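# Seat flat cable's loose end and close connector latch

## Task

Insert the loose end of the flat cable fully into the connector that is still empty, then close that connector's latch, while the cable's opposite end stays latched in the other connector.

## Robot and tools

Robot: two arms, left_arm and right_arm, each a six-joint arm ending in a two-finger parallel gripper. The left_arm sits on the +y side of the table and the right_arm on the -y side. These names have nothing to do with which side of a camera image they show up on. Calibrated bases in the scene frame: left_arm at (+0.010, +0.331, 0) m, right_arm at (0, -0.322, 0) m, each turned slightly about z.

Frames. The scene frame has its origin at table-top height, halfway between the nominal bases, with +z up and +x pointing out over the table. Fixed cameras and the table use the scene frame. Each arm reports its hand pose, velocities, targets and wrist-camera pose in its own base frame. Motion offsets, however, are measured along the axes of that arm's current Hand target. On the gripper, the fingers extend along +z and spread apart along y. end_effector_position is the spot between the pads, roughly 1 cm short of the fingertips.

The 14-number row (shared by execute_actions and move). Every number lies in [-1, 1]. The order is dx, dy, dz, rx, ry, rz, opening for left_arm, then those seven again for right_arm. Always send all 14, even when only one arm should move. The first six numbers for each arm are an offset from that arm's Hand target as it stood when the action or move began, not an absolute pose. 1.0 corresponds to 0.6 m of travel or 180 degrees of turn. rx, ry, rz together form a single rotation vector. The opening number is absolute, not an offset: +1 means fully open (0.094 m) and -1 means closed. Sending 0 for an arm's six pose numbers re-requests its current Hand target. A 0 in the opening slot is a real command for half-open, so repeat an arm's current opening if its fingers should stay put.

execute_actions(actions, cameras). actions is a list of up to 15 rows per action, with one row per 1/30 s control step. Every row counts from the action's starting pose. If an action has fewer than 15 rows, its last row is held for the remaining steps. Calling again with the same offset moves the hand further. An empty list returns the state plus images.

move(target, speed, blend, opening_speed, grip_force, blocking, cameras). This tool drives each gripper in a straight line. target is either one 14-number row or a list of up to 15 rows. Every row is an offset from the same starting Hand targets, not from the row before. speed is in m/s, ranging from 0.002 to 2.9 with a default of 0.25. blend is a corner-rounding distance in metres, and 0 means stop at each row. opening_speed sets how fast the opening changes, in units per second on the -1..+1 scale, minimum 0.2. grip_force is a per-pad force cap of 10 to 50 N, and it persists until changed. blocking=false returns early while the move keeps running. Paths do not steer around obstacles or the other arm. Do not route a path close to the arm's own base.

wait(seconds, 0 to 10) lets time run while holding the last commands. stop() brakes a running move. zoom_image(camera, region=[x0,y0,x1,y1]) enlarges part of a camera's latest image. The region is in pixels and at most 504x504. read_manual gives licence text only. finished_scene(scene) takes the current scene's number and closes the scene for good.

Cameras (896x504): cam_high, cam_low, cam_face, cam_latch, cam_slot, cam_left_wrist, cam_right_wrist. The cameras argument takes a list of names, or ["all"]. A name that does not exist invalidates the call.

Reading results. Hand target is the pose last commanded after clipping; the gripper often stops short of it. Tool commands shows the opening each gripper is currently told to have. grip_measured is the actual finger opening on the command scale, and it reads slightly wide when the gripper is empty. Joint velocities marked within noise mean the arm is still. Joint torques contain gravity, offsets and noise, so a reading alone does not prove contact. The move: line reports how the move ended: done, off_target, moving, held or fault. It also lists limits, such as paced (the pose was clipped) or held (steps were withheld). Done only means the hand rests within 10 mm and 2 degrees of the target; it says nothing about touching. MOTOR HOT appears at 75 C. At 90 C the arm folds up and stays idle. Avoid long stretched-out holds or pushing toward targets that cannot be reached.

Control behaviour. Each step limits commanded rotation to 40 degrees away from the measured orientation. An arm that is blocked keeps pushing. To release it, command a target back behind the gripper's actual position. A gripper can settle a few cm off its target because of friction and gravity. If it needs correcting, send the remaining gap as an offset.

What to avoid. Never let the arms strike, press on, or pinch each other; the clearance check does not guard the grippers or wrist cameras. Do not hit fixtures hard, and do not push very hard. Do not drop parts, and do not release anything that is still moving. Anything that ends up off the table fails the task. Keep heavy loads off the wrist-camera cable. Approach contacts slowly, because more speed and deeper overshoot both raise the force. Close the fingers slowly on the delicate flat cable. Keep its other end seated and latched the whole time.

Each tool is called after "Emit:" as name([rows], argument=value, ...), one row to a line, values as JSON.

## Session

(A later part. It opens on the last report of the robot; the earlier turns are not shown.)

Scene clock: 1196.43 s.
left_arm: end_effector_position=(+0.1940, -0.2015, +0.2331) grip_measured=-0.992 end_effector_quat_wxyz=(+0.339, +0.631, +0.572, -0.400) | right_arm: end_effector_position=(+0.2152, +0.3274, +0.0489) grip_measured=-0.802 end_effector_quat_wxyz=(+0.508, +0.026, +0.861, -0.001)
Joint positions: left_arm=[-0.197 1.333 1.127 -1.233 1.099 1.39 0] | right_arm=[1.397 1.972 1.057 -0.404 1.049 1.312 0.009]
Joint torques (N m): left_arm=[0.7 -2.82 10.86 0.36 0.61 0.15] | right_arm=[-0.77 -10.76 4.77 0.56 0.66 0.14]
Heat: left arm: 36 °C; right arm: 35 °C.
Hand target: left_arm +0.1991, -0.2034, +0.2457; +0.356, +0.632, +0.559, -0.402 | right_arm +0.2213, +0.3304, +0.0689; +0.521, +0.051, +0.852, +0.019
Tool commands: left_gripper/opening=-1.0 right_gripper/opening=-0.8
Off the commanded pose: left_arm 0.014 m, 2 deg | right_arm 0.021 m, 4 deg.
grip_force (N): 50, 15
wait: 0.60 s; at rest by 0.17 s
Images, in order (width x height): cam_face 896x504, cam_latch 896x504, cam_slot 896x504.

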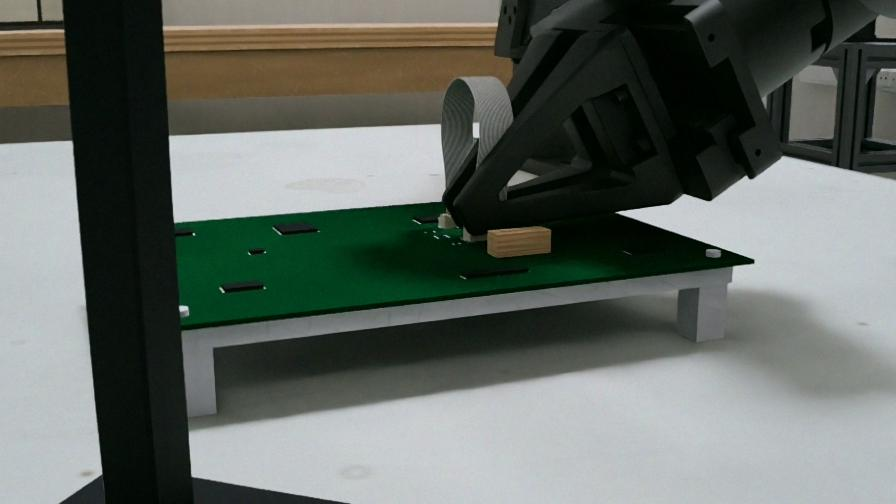

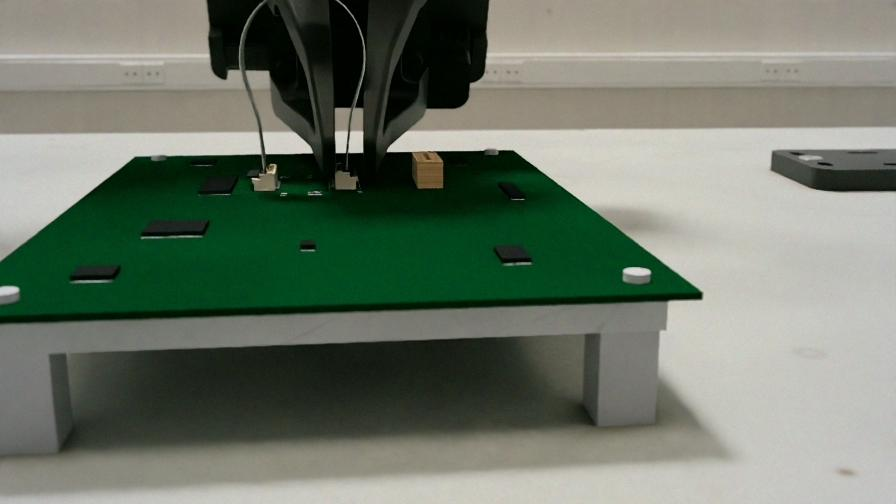

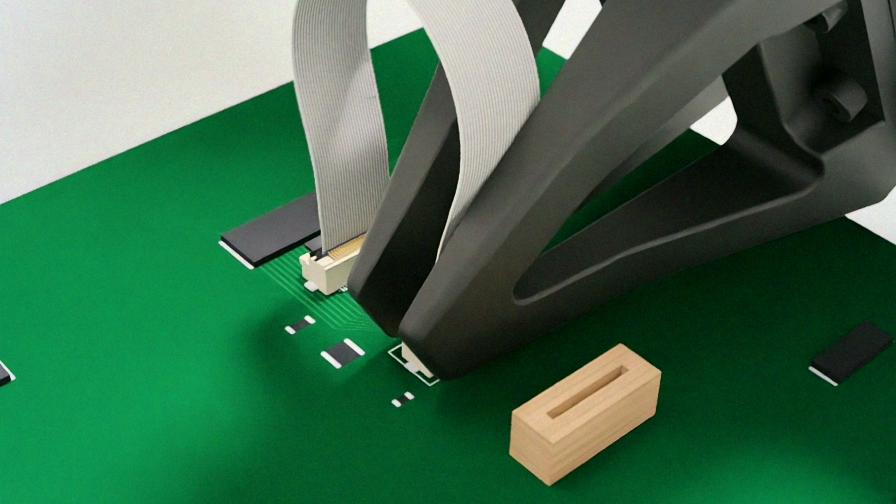

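Emit:
move(target=[0,0,0,0,0,0,-1,-0.0083,0.0006,-0.0043,-0.0019,-0.0003,0.0046,-0.80], speed=0.03, cameras=[])

Emit:
wait(seconds=0.6, cameras=["cam_slot", "cam_latch", "cam_face"])

Emit:
zoom_image(camera="cam_latch", region=[320, 135, 372, 185])

Emit:
zoom_image(camera="cam_face", region=[430, 170, 530, 260])

Emit:
zoom_image(camera="cam_slot", region=[385, 255, 535, 385])

Scene clock: 1199.17 s.
left_arm: end_effector_position=(+0.1940, -0.2015, +0.2331) grip_measured=-0.992 end_effector_quat_wxyz=(+0.339, +0.631, +0.572, -0.400) | right_arm: end_effector_position=(+0.2153, +0.3286, +0.0546) grip_measured=-0.802 end_effector_quat_wxyz=(+0.509, +0.032, +0.860, +0.008)
Joint positions: left_arm=[-0.197 1.333 1.127 -1.233 1.099 1.39 0] | right_arm=[1.397 1.954 1.057 -0.404 1.047 1.316 0.009]
Joint torques (N m): left_arm=[0.79 -2.88 10.92 0.37 0.58 0.19] | right_arm=[-0.76 -10.7 4.72 0.56 0.66 0.13]
Heat: left arm: 36 °C; right arm: 36 °C.
Hand target: left_arm +0.1991, -0.2034, +0.2457; +0.356, +0.632, +0.559, -0.402 | right_arm +0.2212, +0.3303, +0.0745; +0.522, +0.056, +0.851, +0.026
Off the commanded pose: left_arm 0.014 m, 2 deg | right_arm 0.021 m, 4 deg.
grip_force (N): 50, 15
move: off_target (left_arm, right_arm)
No camera images: "cameras" was empty.

Scene clock: 1199.77 s.
left_arm: end_effector_position=(+0.1940, -0.2015, +0.2331) grip_measured=-0.992 end_effector_quat_wxyz=(+0.339, +0.631, +0.572, -0.400) | right_arm: end_effector_position=(+0.2153, +0.3286, +0.0546) grip_measured=-0.802 end_effector_quat_wxyz=(+0.509, +0.032, +0.860, +0.008)
Joint positions: left_arm=[-0.197 1.333 1.127 -1.233 1.099 1.39 0] | right_arm=[1.397 1.954 1.057 -0.404 1.047 1.316 0.009]
Joint torques (N m): left_arm=[0.85 -2.86 10.97 0.4 0.61 0.18] | right_arm=[-0.77 -10.7 4.72 0.55 0.66 0.13]
Heat: left arm: 36 °C; right arm: 36 °C.
Hand target: left_arm +0.1991, -0.2034, +0.2457; +0.356, +0.632, +0.559, -0.402 | right_arm +0.2212, +0.3303, +0.0745; +0.522, +0.056, +0.851, +0.026
Tool commands: left_gripper/opening=-1.0 right_gripper/opening=-0.8
Off the commanded pose: left_arm 0.014 m, 2 deg | right_arm 0.021 m, 4 deg.
grip_force (N): 50, 15
wait: 0.60 s; at rest by 0.17 s
Images, in order (width x height): cam_face 896x504, cam_latch 896x504, cam_slot 896x504.

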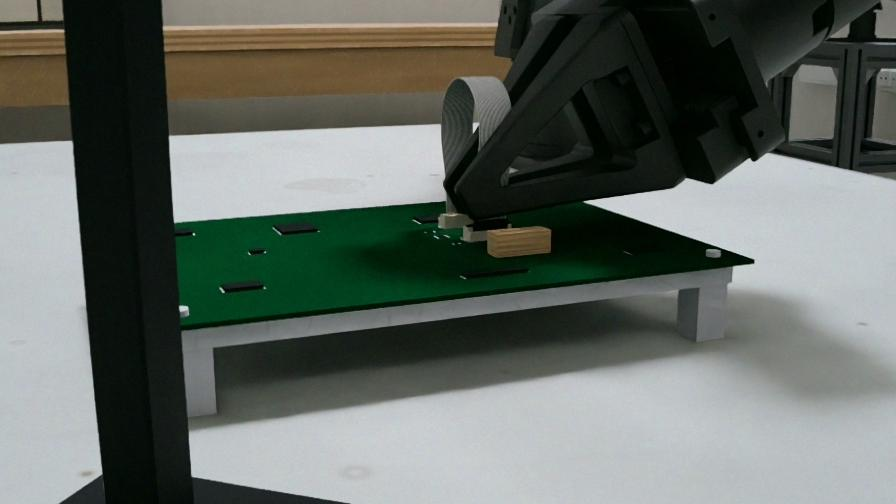

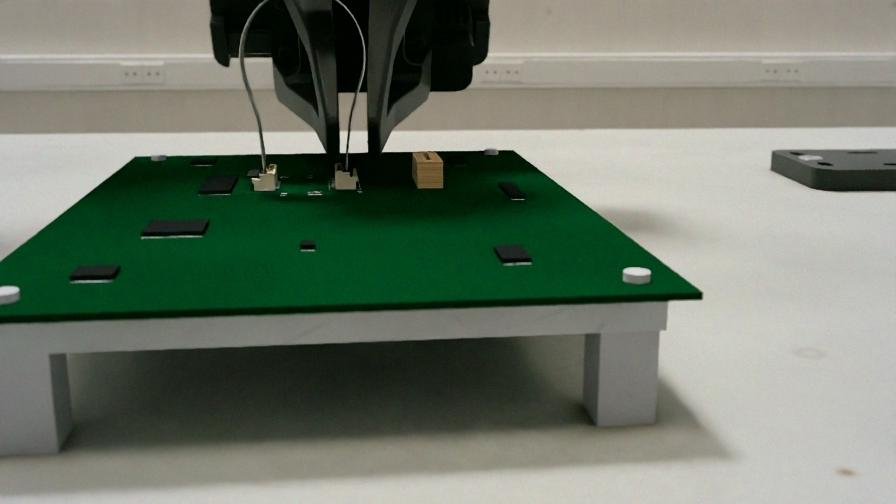

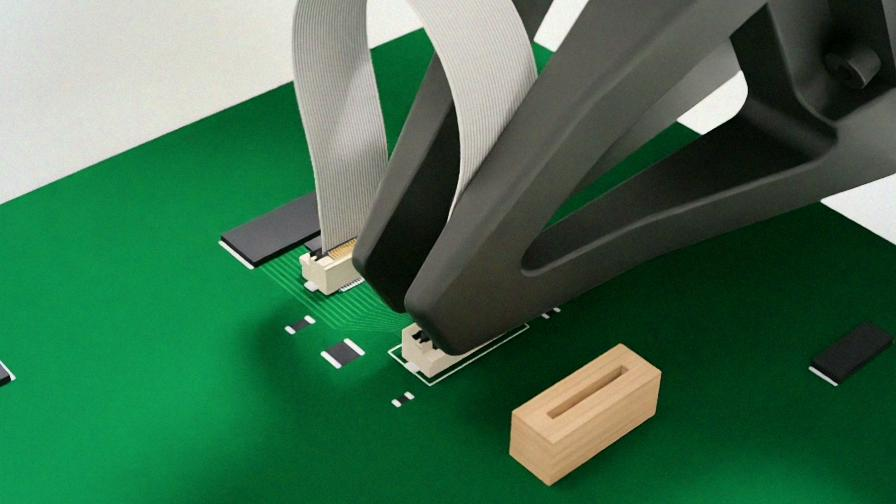

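Scaled by 9.692 from the camera's 896x504 image, which has a finer 1280x720 frame.

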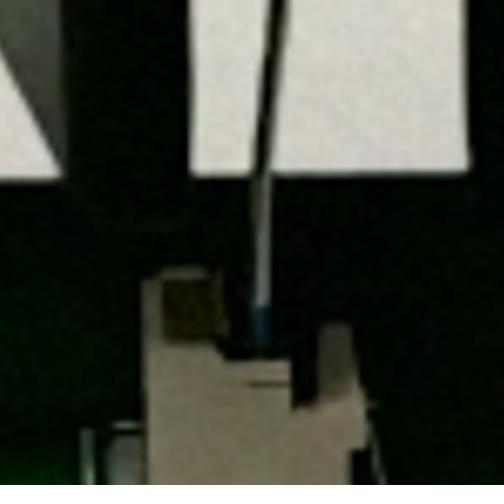

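Scaled by 5.040 from the camera's 896x504 image, which has a finer 1280x720 frame.

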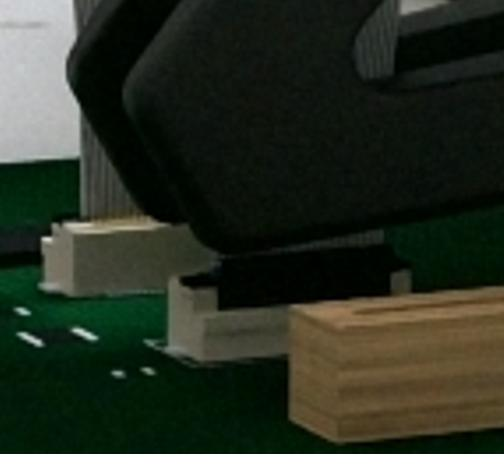

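Scaled by 3.360 from the camera's 896x504 image, which has a finer 1280x720 frame.

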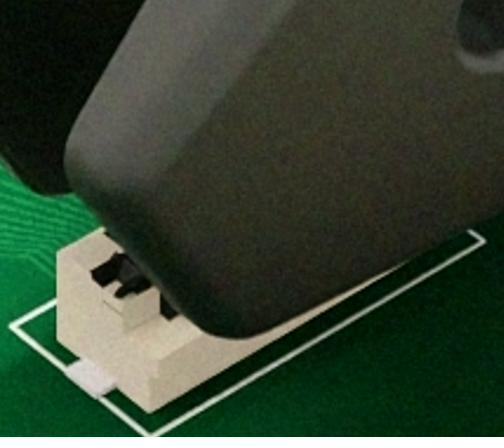

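Emit:
move([
  [0,0,0,0,0,0,-1,-0.00382,0.00058,-0.00197,-0.0009,-0.0001,0.0021,-0.80],
  [0,0,0,0,0,0,-1,0.00603,-0.01873,0.0011,0.0039,0.0006,-0.0095,-0.80],
], speed=0.04, cameras=[])

Emit:
wait(seconds=0.6, cameras=["cam_slot", "cam_latch", "cam_face"])

Emit:
zoom_image(camera="cam_latch", region=[320, 135, 372, 185])

Emit:
zoom_image(camera="cam_face", region=[430, 170, 530, 260])

Emit:
zoom_image(camera="cam_slot", region=[385, 255, 535, 385])

Scene clock: 1210.03 s.
left_arm: end_effector_position=(+0.1940, -0.2015, +0.2331) grip_measured=-0.992 end_effector_quat_wxyz=(+0.339, +0.631, +0.572, -0.400) | right_arm: end_effector_position=(+0.2144, +0.3235, +0.0536) grip_measured=-0.802 end_effector_quat_wxyz=(+0.508, +0.031, +0.861, +0.005)
Joint positions: left_arm=[-0.197 1.333 1.127 -1.233 1.099 1.39 0] | right_arm=[1.397 1.943 1.037 -0.404 1.046 1.317 0.009]
Joint torques (N m): left_arm=[0.77 -2.82 10.82 0.36 0.6 0.16] | right_arm=[-0.77 -10.7 3.36 0.52 0.68 0.05]
Heat: left arm: 36 °C; right arm: 37 °C.
Hand target: left_arm +0.1991, -0.2034, +0.2457; +0.356, +0.632, +0.559, -0.402 | right_arm +0.2195, +0.3197, +0.0699; +0.521, +0.046, +0.852, +0.013
Off the commanded pose: left_arm 0.014 m, 2 deg | right_arm 0.017 m, 3 deg.
grip_force (N): 50, 15
move: off_target (left_arm, right_arm)
No camera images: "cameras" was empty.

Scene clock: 1210.63 s.
left_arm: end_effector_position=(+0.1940, -0.2015, +0.2331) grip_measured=-0.992 end_effector_quat_wxyz=(+0.339, +0.631, +0.572, -0.400) | right_arm: end_effector_position=(+0.2144, +0.3235, +0.0536) grip_measured=-0.802 end_effector_quat_wxyz=(+0.508, +0.031, +0.861, +0.005)
Joint positions: left_arm=[-0.197 1.333 1.127 -1.233 1.099 1.39 0] | right_arm=[1.397 1.943 1.037 -0.404 1.046 1.317 0.009]
Joint torques (N m): left_arm=[0.72 -2.91 10.92 0.36 0.61 0.16] | right_arm=[-0.85 -10.7 3.37 0.52 0.68 0.04]
Heat: left arm: 36 °C; right arm: 37 °C.
Hand target: left_arm +0.1991, -0.2034, +0.2457; +0.356, +0.632, +0.559, -0.402 | right_arm +0.2195, +0.3197, +0.0699; +0.521, +0.046, +0.852, +0.013
Tool commands: left_gripper/opening=-1.0 right_gripper/opening=-0.8
Off the commanded pose: left_arm 0.014 m, 2 deg | right_arm 0.017 m, 3 deg.
grip_force (N): 50, 15
wait: 0.60 s; at rest by 0.17 s
Images, in order (width x height): cam_face 896x504, cam_latch 896x504, cam_slot 896x504.

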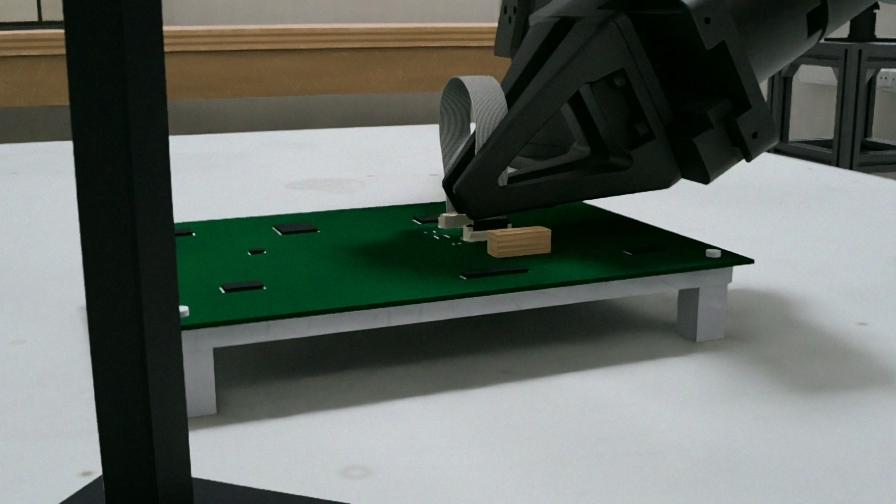

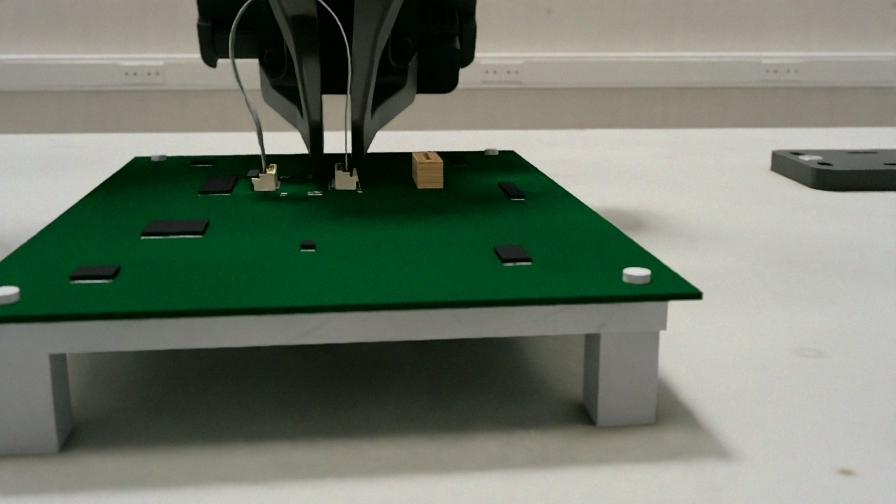

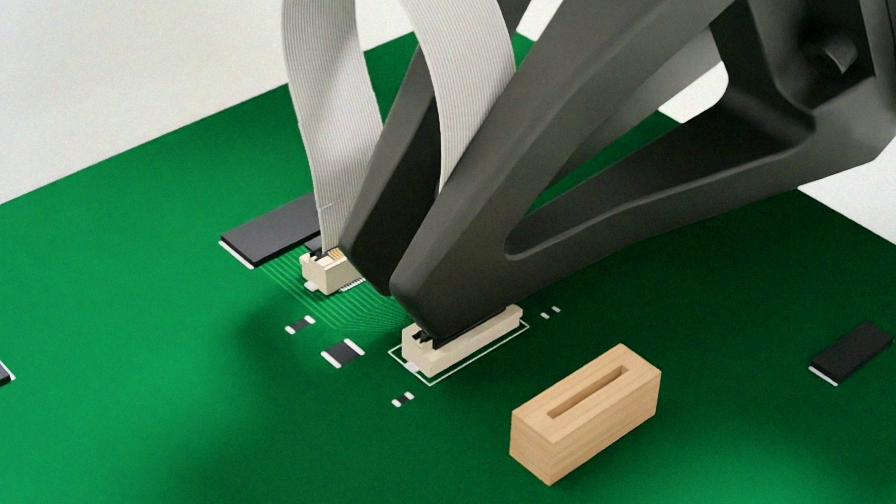

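Scaled by 9.692 from the camera's 896x504 image, which has a finer 1280x720 frame.

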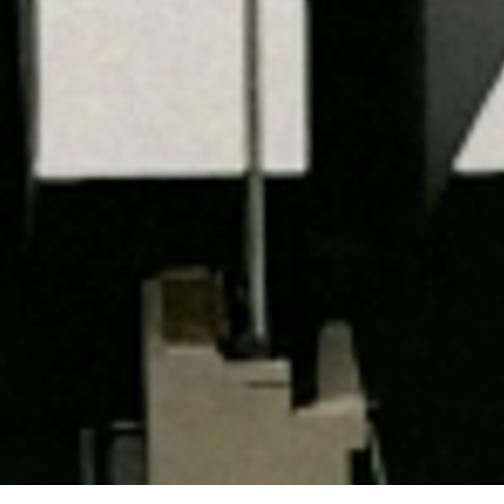

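Scaled by 5.040 from the camera's 896x504 image, which has a finer 1280x720 frame.

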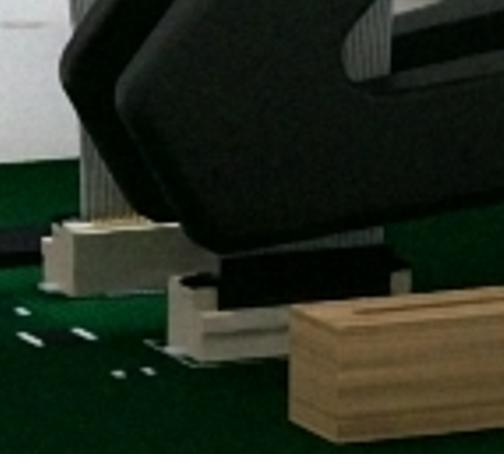

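Scaled by 3.360 from the camera's 896x504 image, which has a finer 1280x720 frame.

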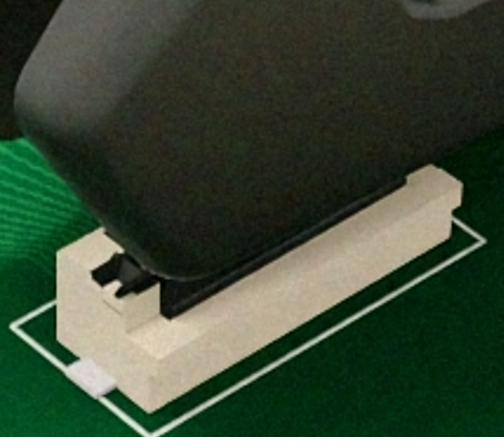

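Emit:
move([
  [0,0,0,0,0,0,-1,0.00659,0.00792,-0.01159,-0.0068,0.0005,-0.0035,-0.80],
  [0,0,0,0,0,0,-1,0.00659,0.00792,-0.01159,-0.0068,0.0005,-0.0035,-0.892],
], speed=0.04, cameras=[])

Emit:
wait(seconds=0.6, cameras=["cam_slot", "cam_latch", "cam_face"])

Emit:
zoom_image(camera="cam_latch", region=[320, 135, 372, 185])

Emit:
zoom_image(camera="cam_face", region=[430, 170, 530, 260])

Emit:
zoom_image(camera="cam_slot", region=[385, 255, 535, 385])

Scene clock: 1216.73 s.
left_arm: end_effector_position=(+0.1940, -0.2015, +0.2331) grip_measured=-0.992 end_effector_quat_wxyz=(+0.339, +0.631, +0.572, -0.400) | right_arm: end_effector_position=(+0.2119, +0.3252, +0.0536) grip_measured=-0.890 end_effector_quat_wxyz=(+0.508, +0.027, +0.861, +0.007)
Joint positions: left_arm=[-0.197 1.333 1.127 -1.233 1.099 1.39 0] | right_arm=[1.404 1.943 1.037 -0.404 1.046 1.317 0.005]
Joint torques (N m): left_arm=[0.79 -2.82 10.93 0.39 0.58 0.2] | right_arm=[0.55 -10.7 3.36 0.53 0.67 0.03]
Heat: left arm: 36 °C; right arm: 38 °C.
Hand target: left_arm +0.1991, -0.2034, +0.2457; +0.356, +0.632, +0.559, -0.402 | right_arm +0.2118, +0.3250, +0.0699; +0.521, +0.036, +0.853, +0.019
Off the commanded pose: left_arm 0.014 m, 2 deg | right_arm 0.016 m, 2 deg.
grip_force (N): 50, 15
move: off_target (left_arm, right_arm); target 2's new opening was sent with right_arm's hand 0.016 m and 2 deg from that target
No camera images: "cameras" was empty.

Scene clock: 1217.33 s.
left_arm: end_effector_position=(+0.1940, -0.2015, +0.2331) grip_measured=-0.992 end_effector_quat_wxyz=(+0.339, +0.631, +0.572, -0.400) | right_arm: end_effector_position=(+0.2119, +0.3252, +0.0536) grip_measured=-0.890 end_effector_quat_wxyz=(+0.508, +0.027, +0.861, +0.007)
Joint positions: left_arm=[-0.197 1.333 1.127 -1.233 1.099 1.39 0] | right_arm=[1.404 1.943 1.037 -0.404 1.046 1.317 0.005]
Joint torques (N m): left_arm=[0.8 -2.76 10.91 0.39 0.63 0.17] | right_arm=[0.54 -10.71 3.37 0.53 0.68 0.03]
Heat: left arm: 36 °C; right arm: 38 °C.
Hand target: left_arm +0.1991, -0.2034, +0.2457; +0.356, +0.632, +0.559, -0.402 | right_arm +0.2118, +0.3250, +0.0699; +0.521, +0.036, +0.853, +0.019
Tool commands: left_gripper/opening=-1.0 right_gripper/opening=-0.892
Off the commanded pose: left_arm 0.014 m, 2 deg | right_arm 0.016 m, 2 deg.
grip_force (N): 50, 15
wait: 0.60 s; at rest by 0.17 s
Images, in order (width x height): cam_face 896x504, cam_latch 896x504, cam_slot 896x504.

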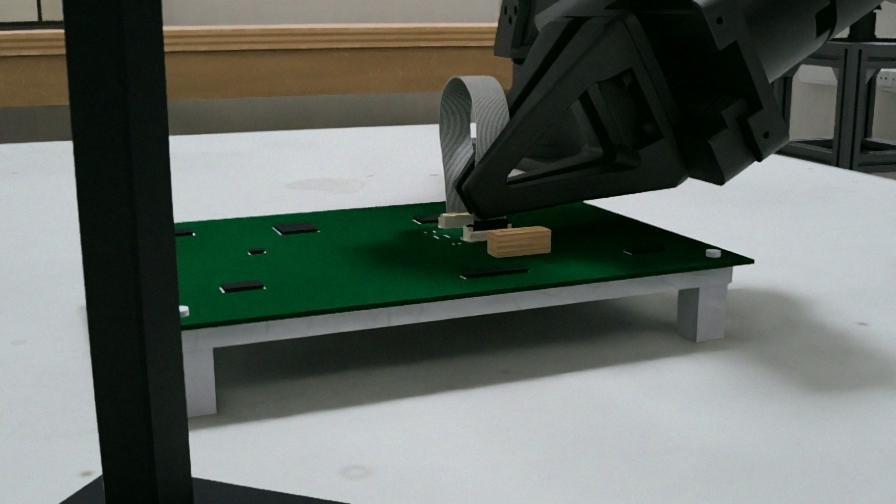

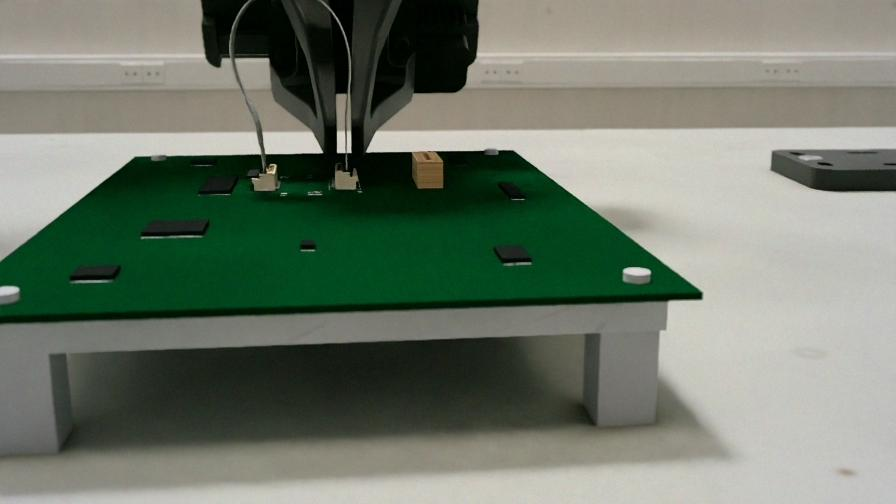

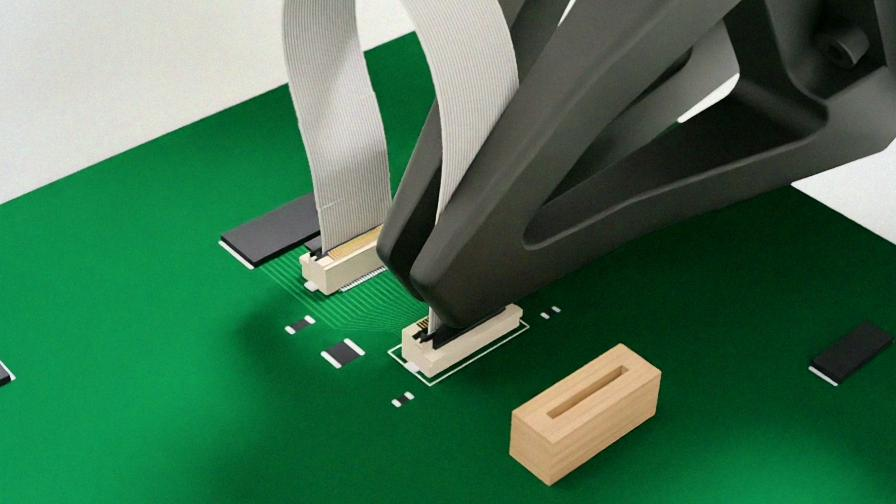

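Scaled by 9.692 from the camera's 896x504 image, which has a finer 1280x720 frame.

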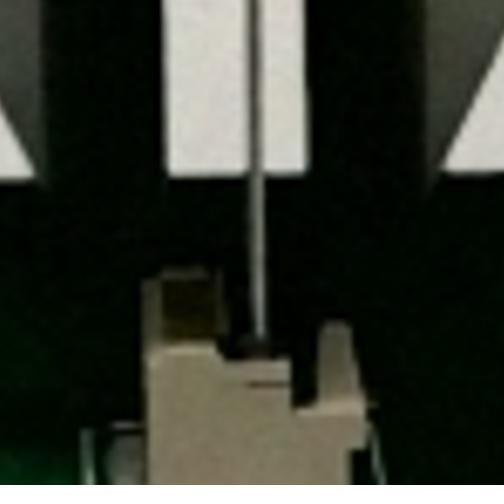

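Scaled by 5.040 from the camera's 896x504 image, which has a finer 1280x720 frame.

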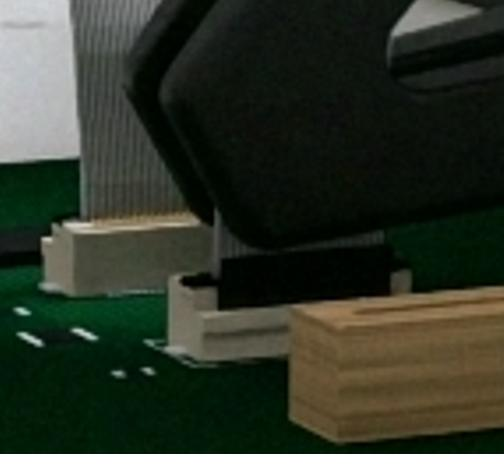

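Scaled by 3.360 from the camera's 896x504 image, which has a finer 1280x720 frame.

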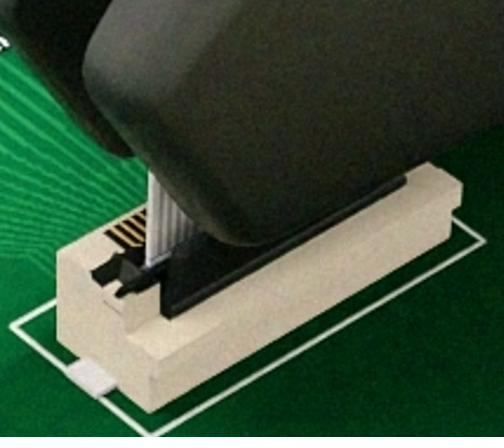

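Emit:
move([
  [0,0,0,0,0,0,-1,0.00094,-0.00166,0.00026,0.0004,0.0001,-0.001,-0.892],
  [0,0,0,0,0,0,-1,0.02908,-0.0049,0.01462,0.0068,0.001,-0.0166,-0.892],
], speed=0.03, cameras=[])

Emit:
wait(seconds=0.6, cameras=["cam_slot", "cam_latch", "cam_face"])

Emit:
zoom_image(camera="cam_latch", region=[320, 135, 372, 185])

Emit:
zoom_image(camera="cam_face", region=[430, 170, 530, 260])

Emit:
zoom_image(camera="cam_slot", region=[385, 255, 535, 385])

Scene clock: 1223.10 s.
left_arm: end_effector_position=(+0.1940, -0.2015, +0.2331) grip_measured=-0.992 end_effector_quat_wxyz=(+0.339, +0.631, +0.572, -0.400) | right_arm: end_effector_position=(+0.2117, +0.3249, +0.0518) grip_measured=-0.890 end_effector_quat_wxyz=(+0.508, +0.021, +0.861, +0.002)
Joint positions: left_arm=[-0.197 1.333 1.127 -1.233 1.099 1.39 0] | right_arm=[1.405 1.949 1.037 -0.404 1.048 1.306 0.005]
Joint torques (N m): left_arm=[0.66 -2.78 10.97 0.41 0.61 0.15] | right_arm=[0.61 -6.69 3.26 0.65 0.69 0.03]
Heat: left arm: 36 °C; right arm: 38 °C.
Hand target: left_arm +0.1991, -0.2034, +0.2457; +0.356, +0.632, +0.559, -0.402 | right_arm +0.2115, +0.3234, +0.0502; +0.519, +0.019, +0.854, -0.003
Off the commanded pose: left_arm 0.014 m, 2 deg | right_arm 0.002 m, 2 deg.
grip_force (N): 50, 15
move: off_target (left_arm)
No camera images: "cameras" was empty.

Scene clock: 1223.70 s.
left_arm: end_effector_position=(+0.1940, -0.2015, +0.2331) grip_measured=-0.992 end_effector_quat_wxyz=(+0.339, +0.631, +0.572, -0.400) | right_arm: end_effector_position=(+0.2117, +0.3249, +0.0518) grip_measured=-0.890 end_effector_quat_wxyz=(+0.508, +0.021, +0.861, +0.002)
Joint positions: left_arm=[-0.197 1.333 1.127 -1.233 1.099 1.39 0] | right_arm=[1.405 1.949 1.037 -0.404 1.048 1.306 0.005]
Joint torques (N m): left_arm=[0.81 -2.88 10.91 0.38 0.66 0.16] | right_arm=[0.59 -6.71 3.25 0.65 0.69 0.03]
Heat: left arm: 36 °C; right arm: 38 °C.
Hand target: left_arm +0.1991, -0.2034, +0.2457; +0.356, +0.632, +0.559, -0.402 | right_arm +0.2115, +0.3234, +0.0502; +0.519, +0.019, +0.854, -0.003
Tool commands: left_gripper/opening=-1.0 right_gripper/opening=-0.892
Off the commanded pose: left_arm 0.014 m, 2 deg | right_arm 0.002 m, 2 deg.
grip_force (N): 50, 15
wait: 0.60 s; at rest by 0.17 s
Images, in order (width x height): cam_face 896x504, cam_latch 896x504, cam_slot 896x504.

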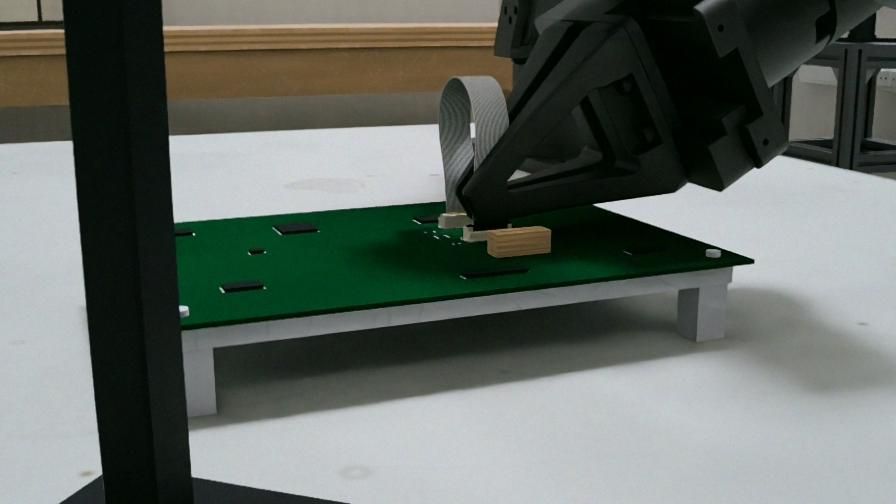

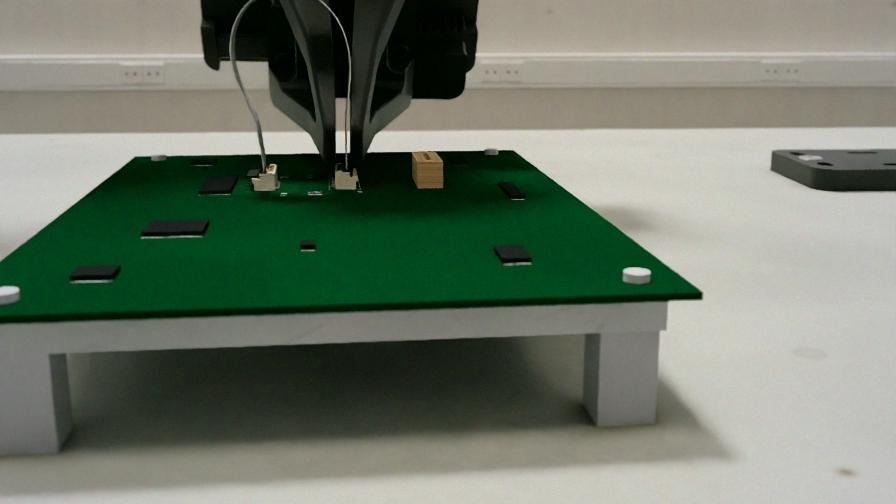

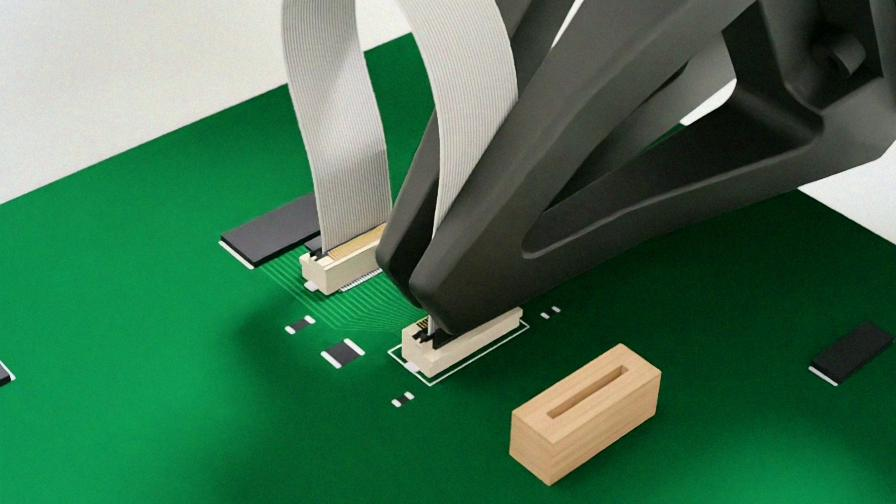

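Scaled by 9.692 from the camera's 896x504 image, which has a finer 1280x720 frame.

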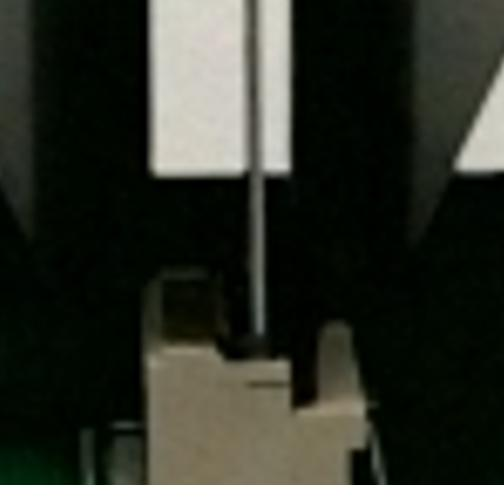

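Scaled by 5.040 from the camera's 896x504 image, which has a finer 1280x720 frame.

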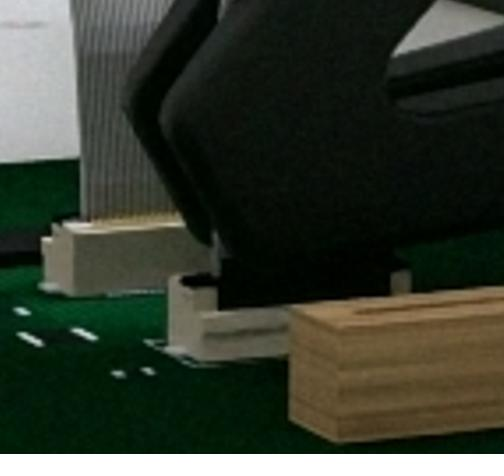

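Scaled by 3.360 from the camera's 896x504 image, which has a finer 1280x720 frame.

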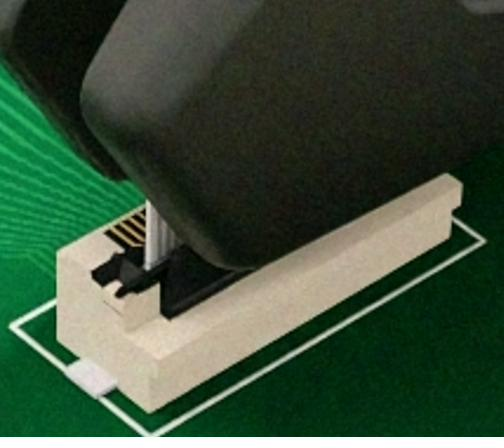

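Emit:
move(target=[0,0,0,0,0,0,-1,0.0059,-0.0006,0.00307,0.0013,0.0002,-0.0033,-0.892], speed=0.02, cameras=[])

Emit:
wait(seconds=0.6, cameras=["cam_slot", "cam_latch", "cam_face"])

Emit:
zoom_image(camera="cam_latch", region=[320, 135, 372, 185])

Emit:
zoom_image(camera="cam_face", region=[430, 170, 530, 260])

Emit:
zoom_image(camera="cam_slot", region=[385, 255, 535, 385])

Scene clock: 1226.17 s.
left_arm: end_effector_position=(+0.1940, -0.2015, +0.2331) grip_measured=-0.992 end_effector_quat_wxyz=(+0.339, +0.631, +0.572, -0.400) | right_arm: end_effector_position=(+0.2117, +0.3246, +0.0513) grip_measured=-0.890 end_effector_quat_wxyz=(+0.512, +0.018, +0.859, -0.002)
Joint positions: left_arm=[-0.197 1.333 1.127 -1.233 1.099 1.39 0] | right_arm=[1.408 1.956 1.037 -0.402 1.059 1.303 0.005]
Joint torques (N m): left_arm=[0.59 -2.85 10.91 0.39 0.63 0.16] | right_arm=[0.34 -6.31 3.22 0.67 0.6 0.02]
Heat: left arm: 36 °C; right arm: 38 °C.
Hand target: left_arm +0.1991, -0.2034, +0.2457; +0.356, +0.632, +0.559, -0.402 | right_arm +0.2115, +0.3232, +0.0462; +0.519, +0.016, +0.855, -0.008
Off the commanded pose: left_arm 0.014 m, 2 deg | right_arm 0.005 m, 1 deg.
grip_force (N): 50, 15
move: off_target (left_arm)
No camera images: "cameras" was empty.

Scene clock: 1226.77 s.
left_arm: end_effector_position=(+0.1940, -0.2015, +0.2331) grip_measured=-0.992 end_effector_quat_wxyz=(+0.339, +0.631, +0.572, -0.400) | right_arm: end_effector_position=(+0.2117, +0.3246, +0.0513) grip_measured=-0.890 end_effector_quat_wxyz=(+0.512, +0.018, +0.859, -0.002)
Joint positions: left_arm=[-0.197 1.333 1.127 -1.233 1.099 1.39 0] | right_arm=[1.408 1.956 1.037 -0.402 1.059 1.303 0.005]
Joint torques (N m): left_arm=[0.8 -2.77 10.86 0.36 0.6 0.18] | right_arm=[0.36 -6.28 3.21 0.68 0.6 0.03]
Heat: left arm: 36 °C; right arm: 38 °C.
Hand target: left_arm +0.1991, -0.2034, +0.2457; +0.356, +0.632, +0.559, -0.402 | right_arm +0.2115, +0.3232, +0.0462; +0.519, +0.016, +0.855, -0.008
Tool commands: left_gripper/opening=-1.0 right_gripper/opening=-0.892
Off the commanded pose: left_arm 0.014 m, 2 deg | right_arm 0.005 m, 1 deg.
grip_force (N): 50, 15
wait: 0.60 s; at rest by 0.17 s
Images, in order (width x height): cam_face 896x504, cam_latch 896x504, cam_slot 896x504.

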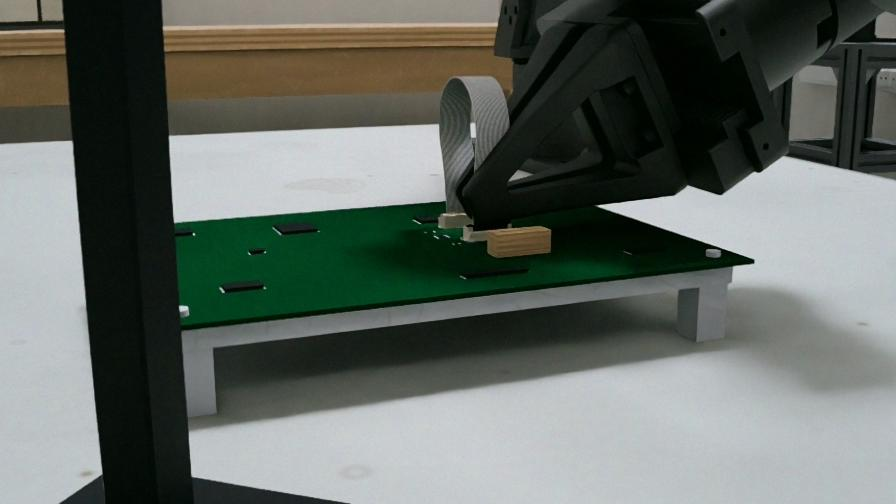

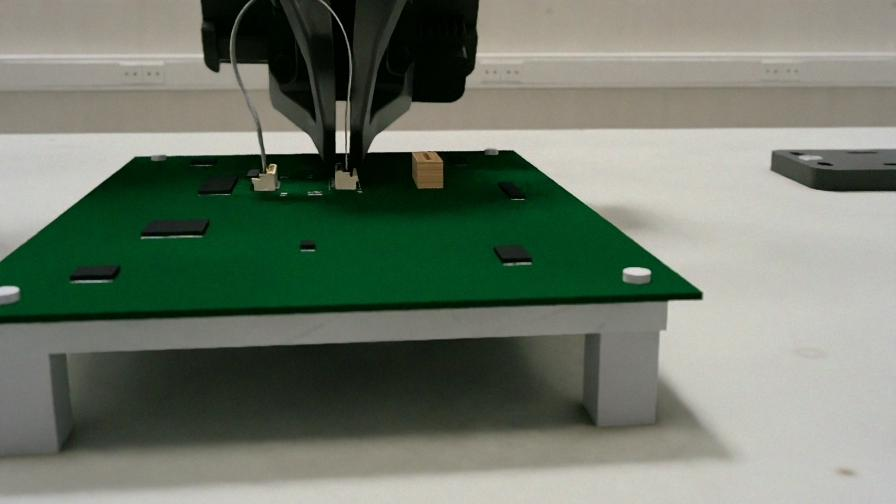

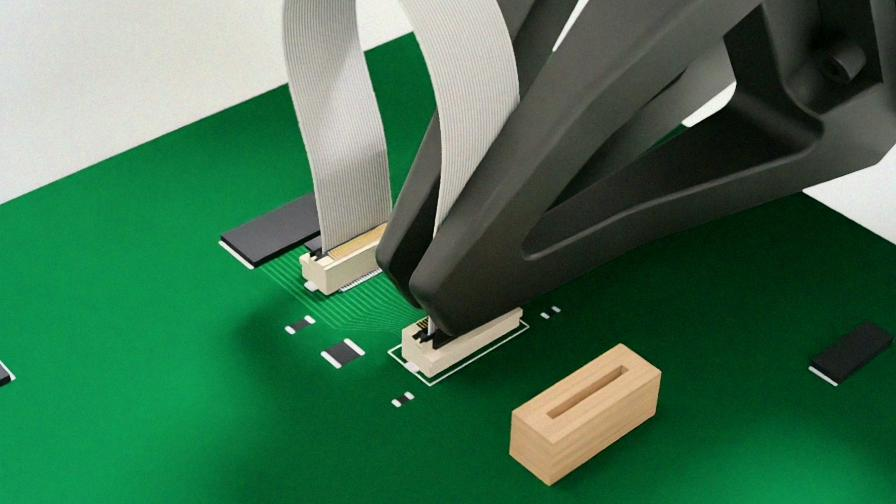

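Scaled by 9.692 from the camera's 896x504 image, which has a finer 1280x720 frame.

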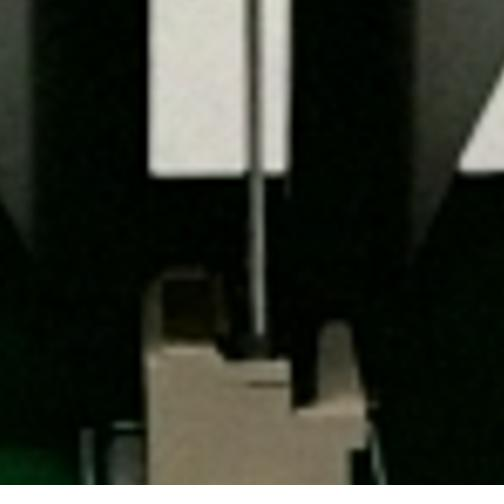

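Scaled by 5.040 from the camera's 896x504 image, which has a finer 1280x720 frame.

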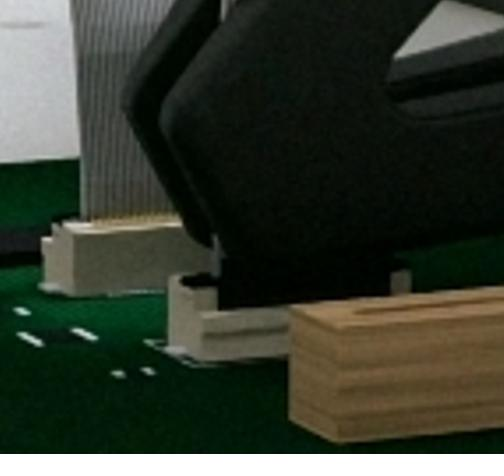

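Scaled by 3.360 from the camera's 896x504 image, which has a finer 1280x720 frame.

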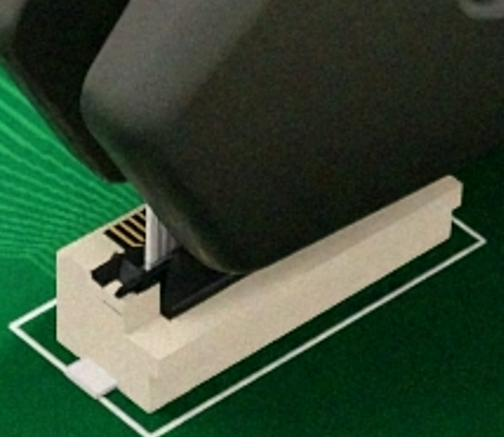

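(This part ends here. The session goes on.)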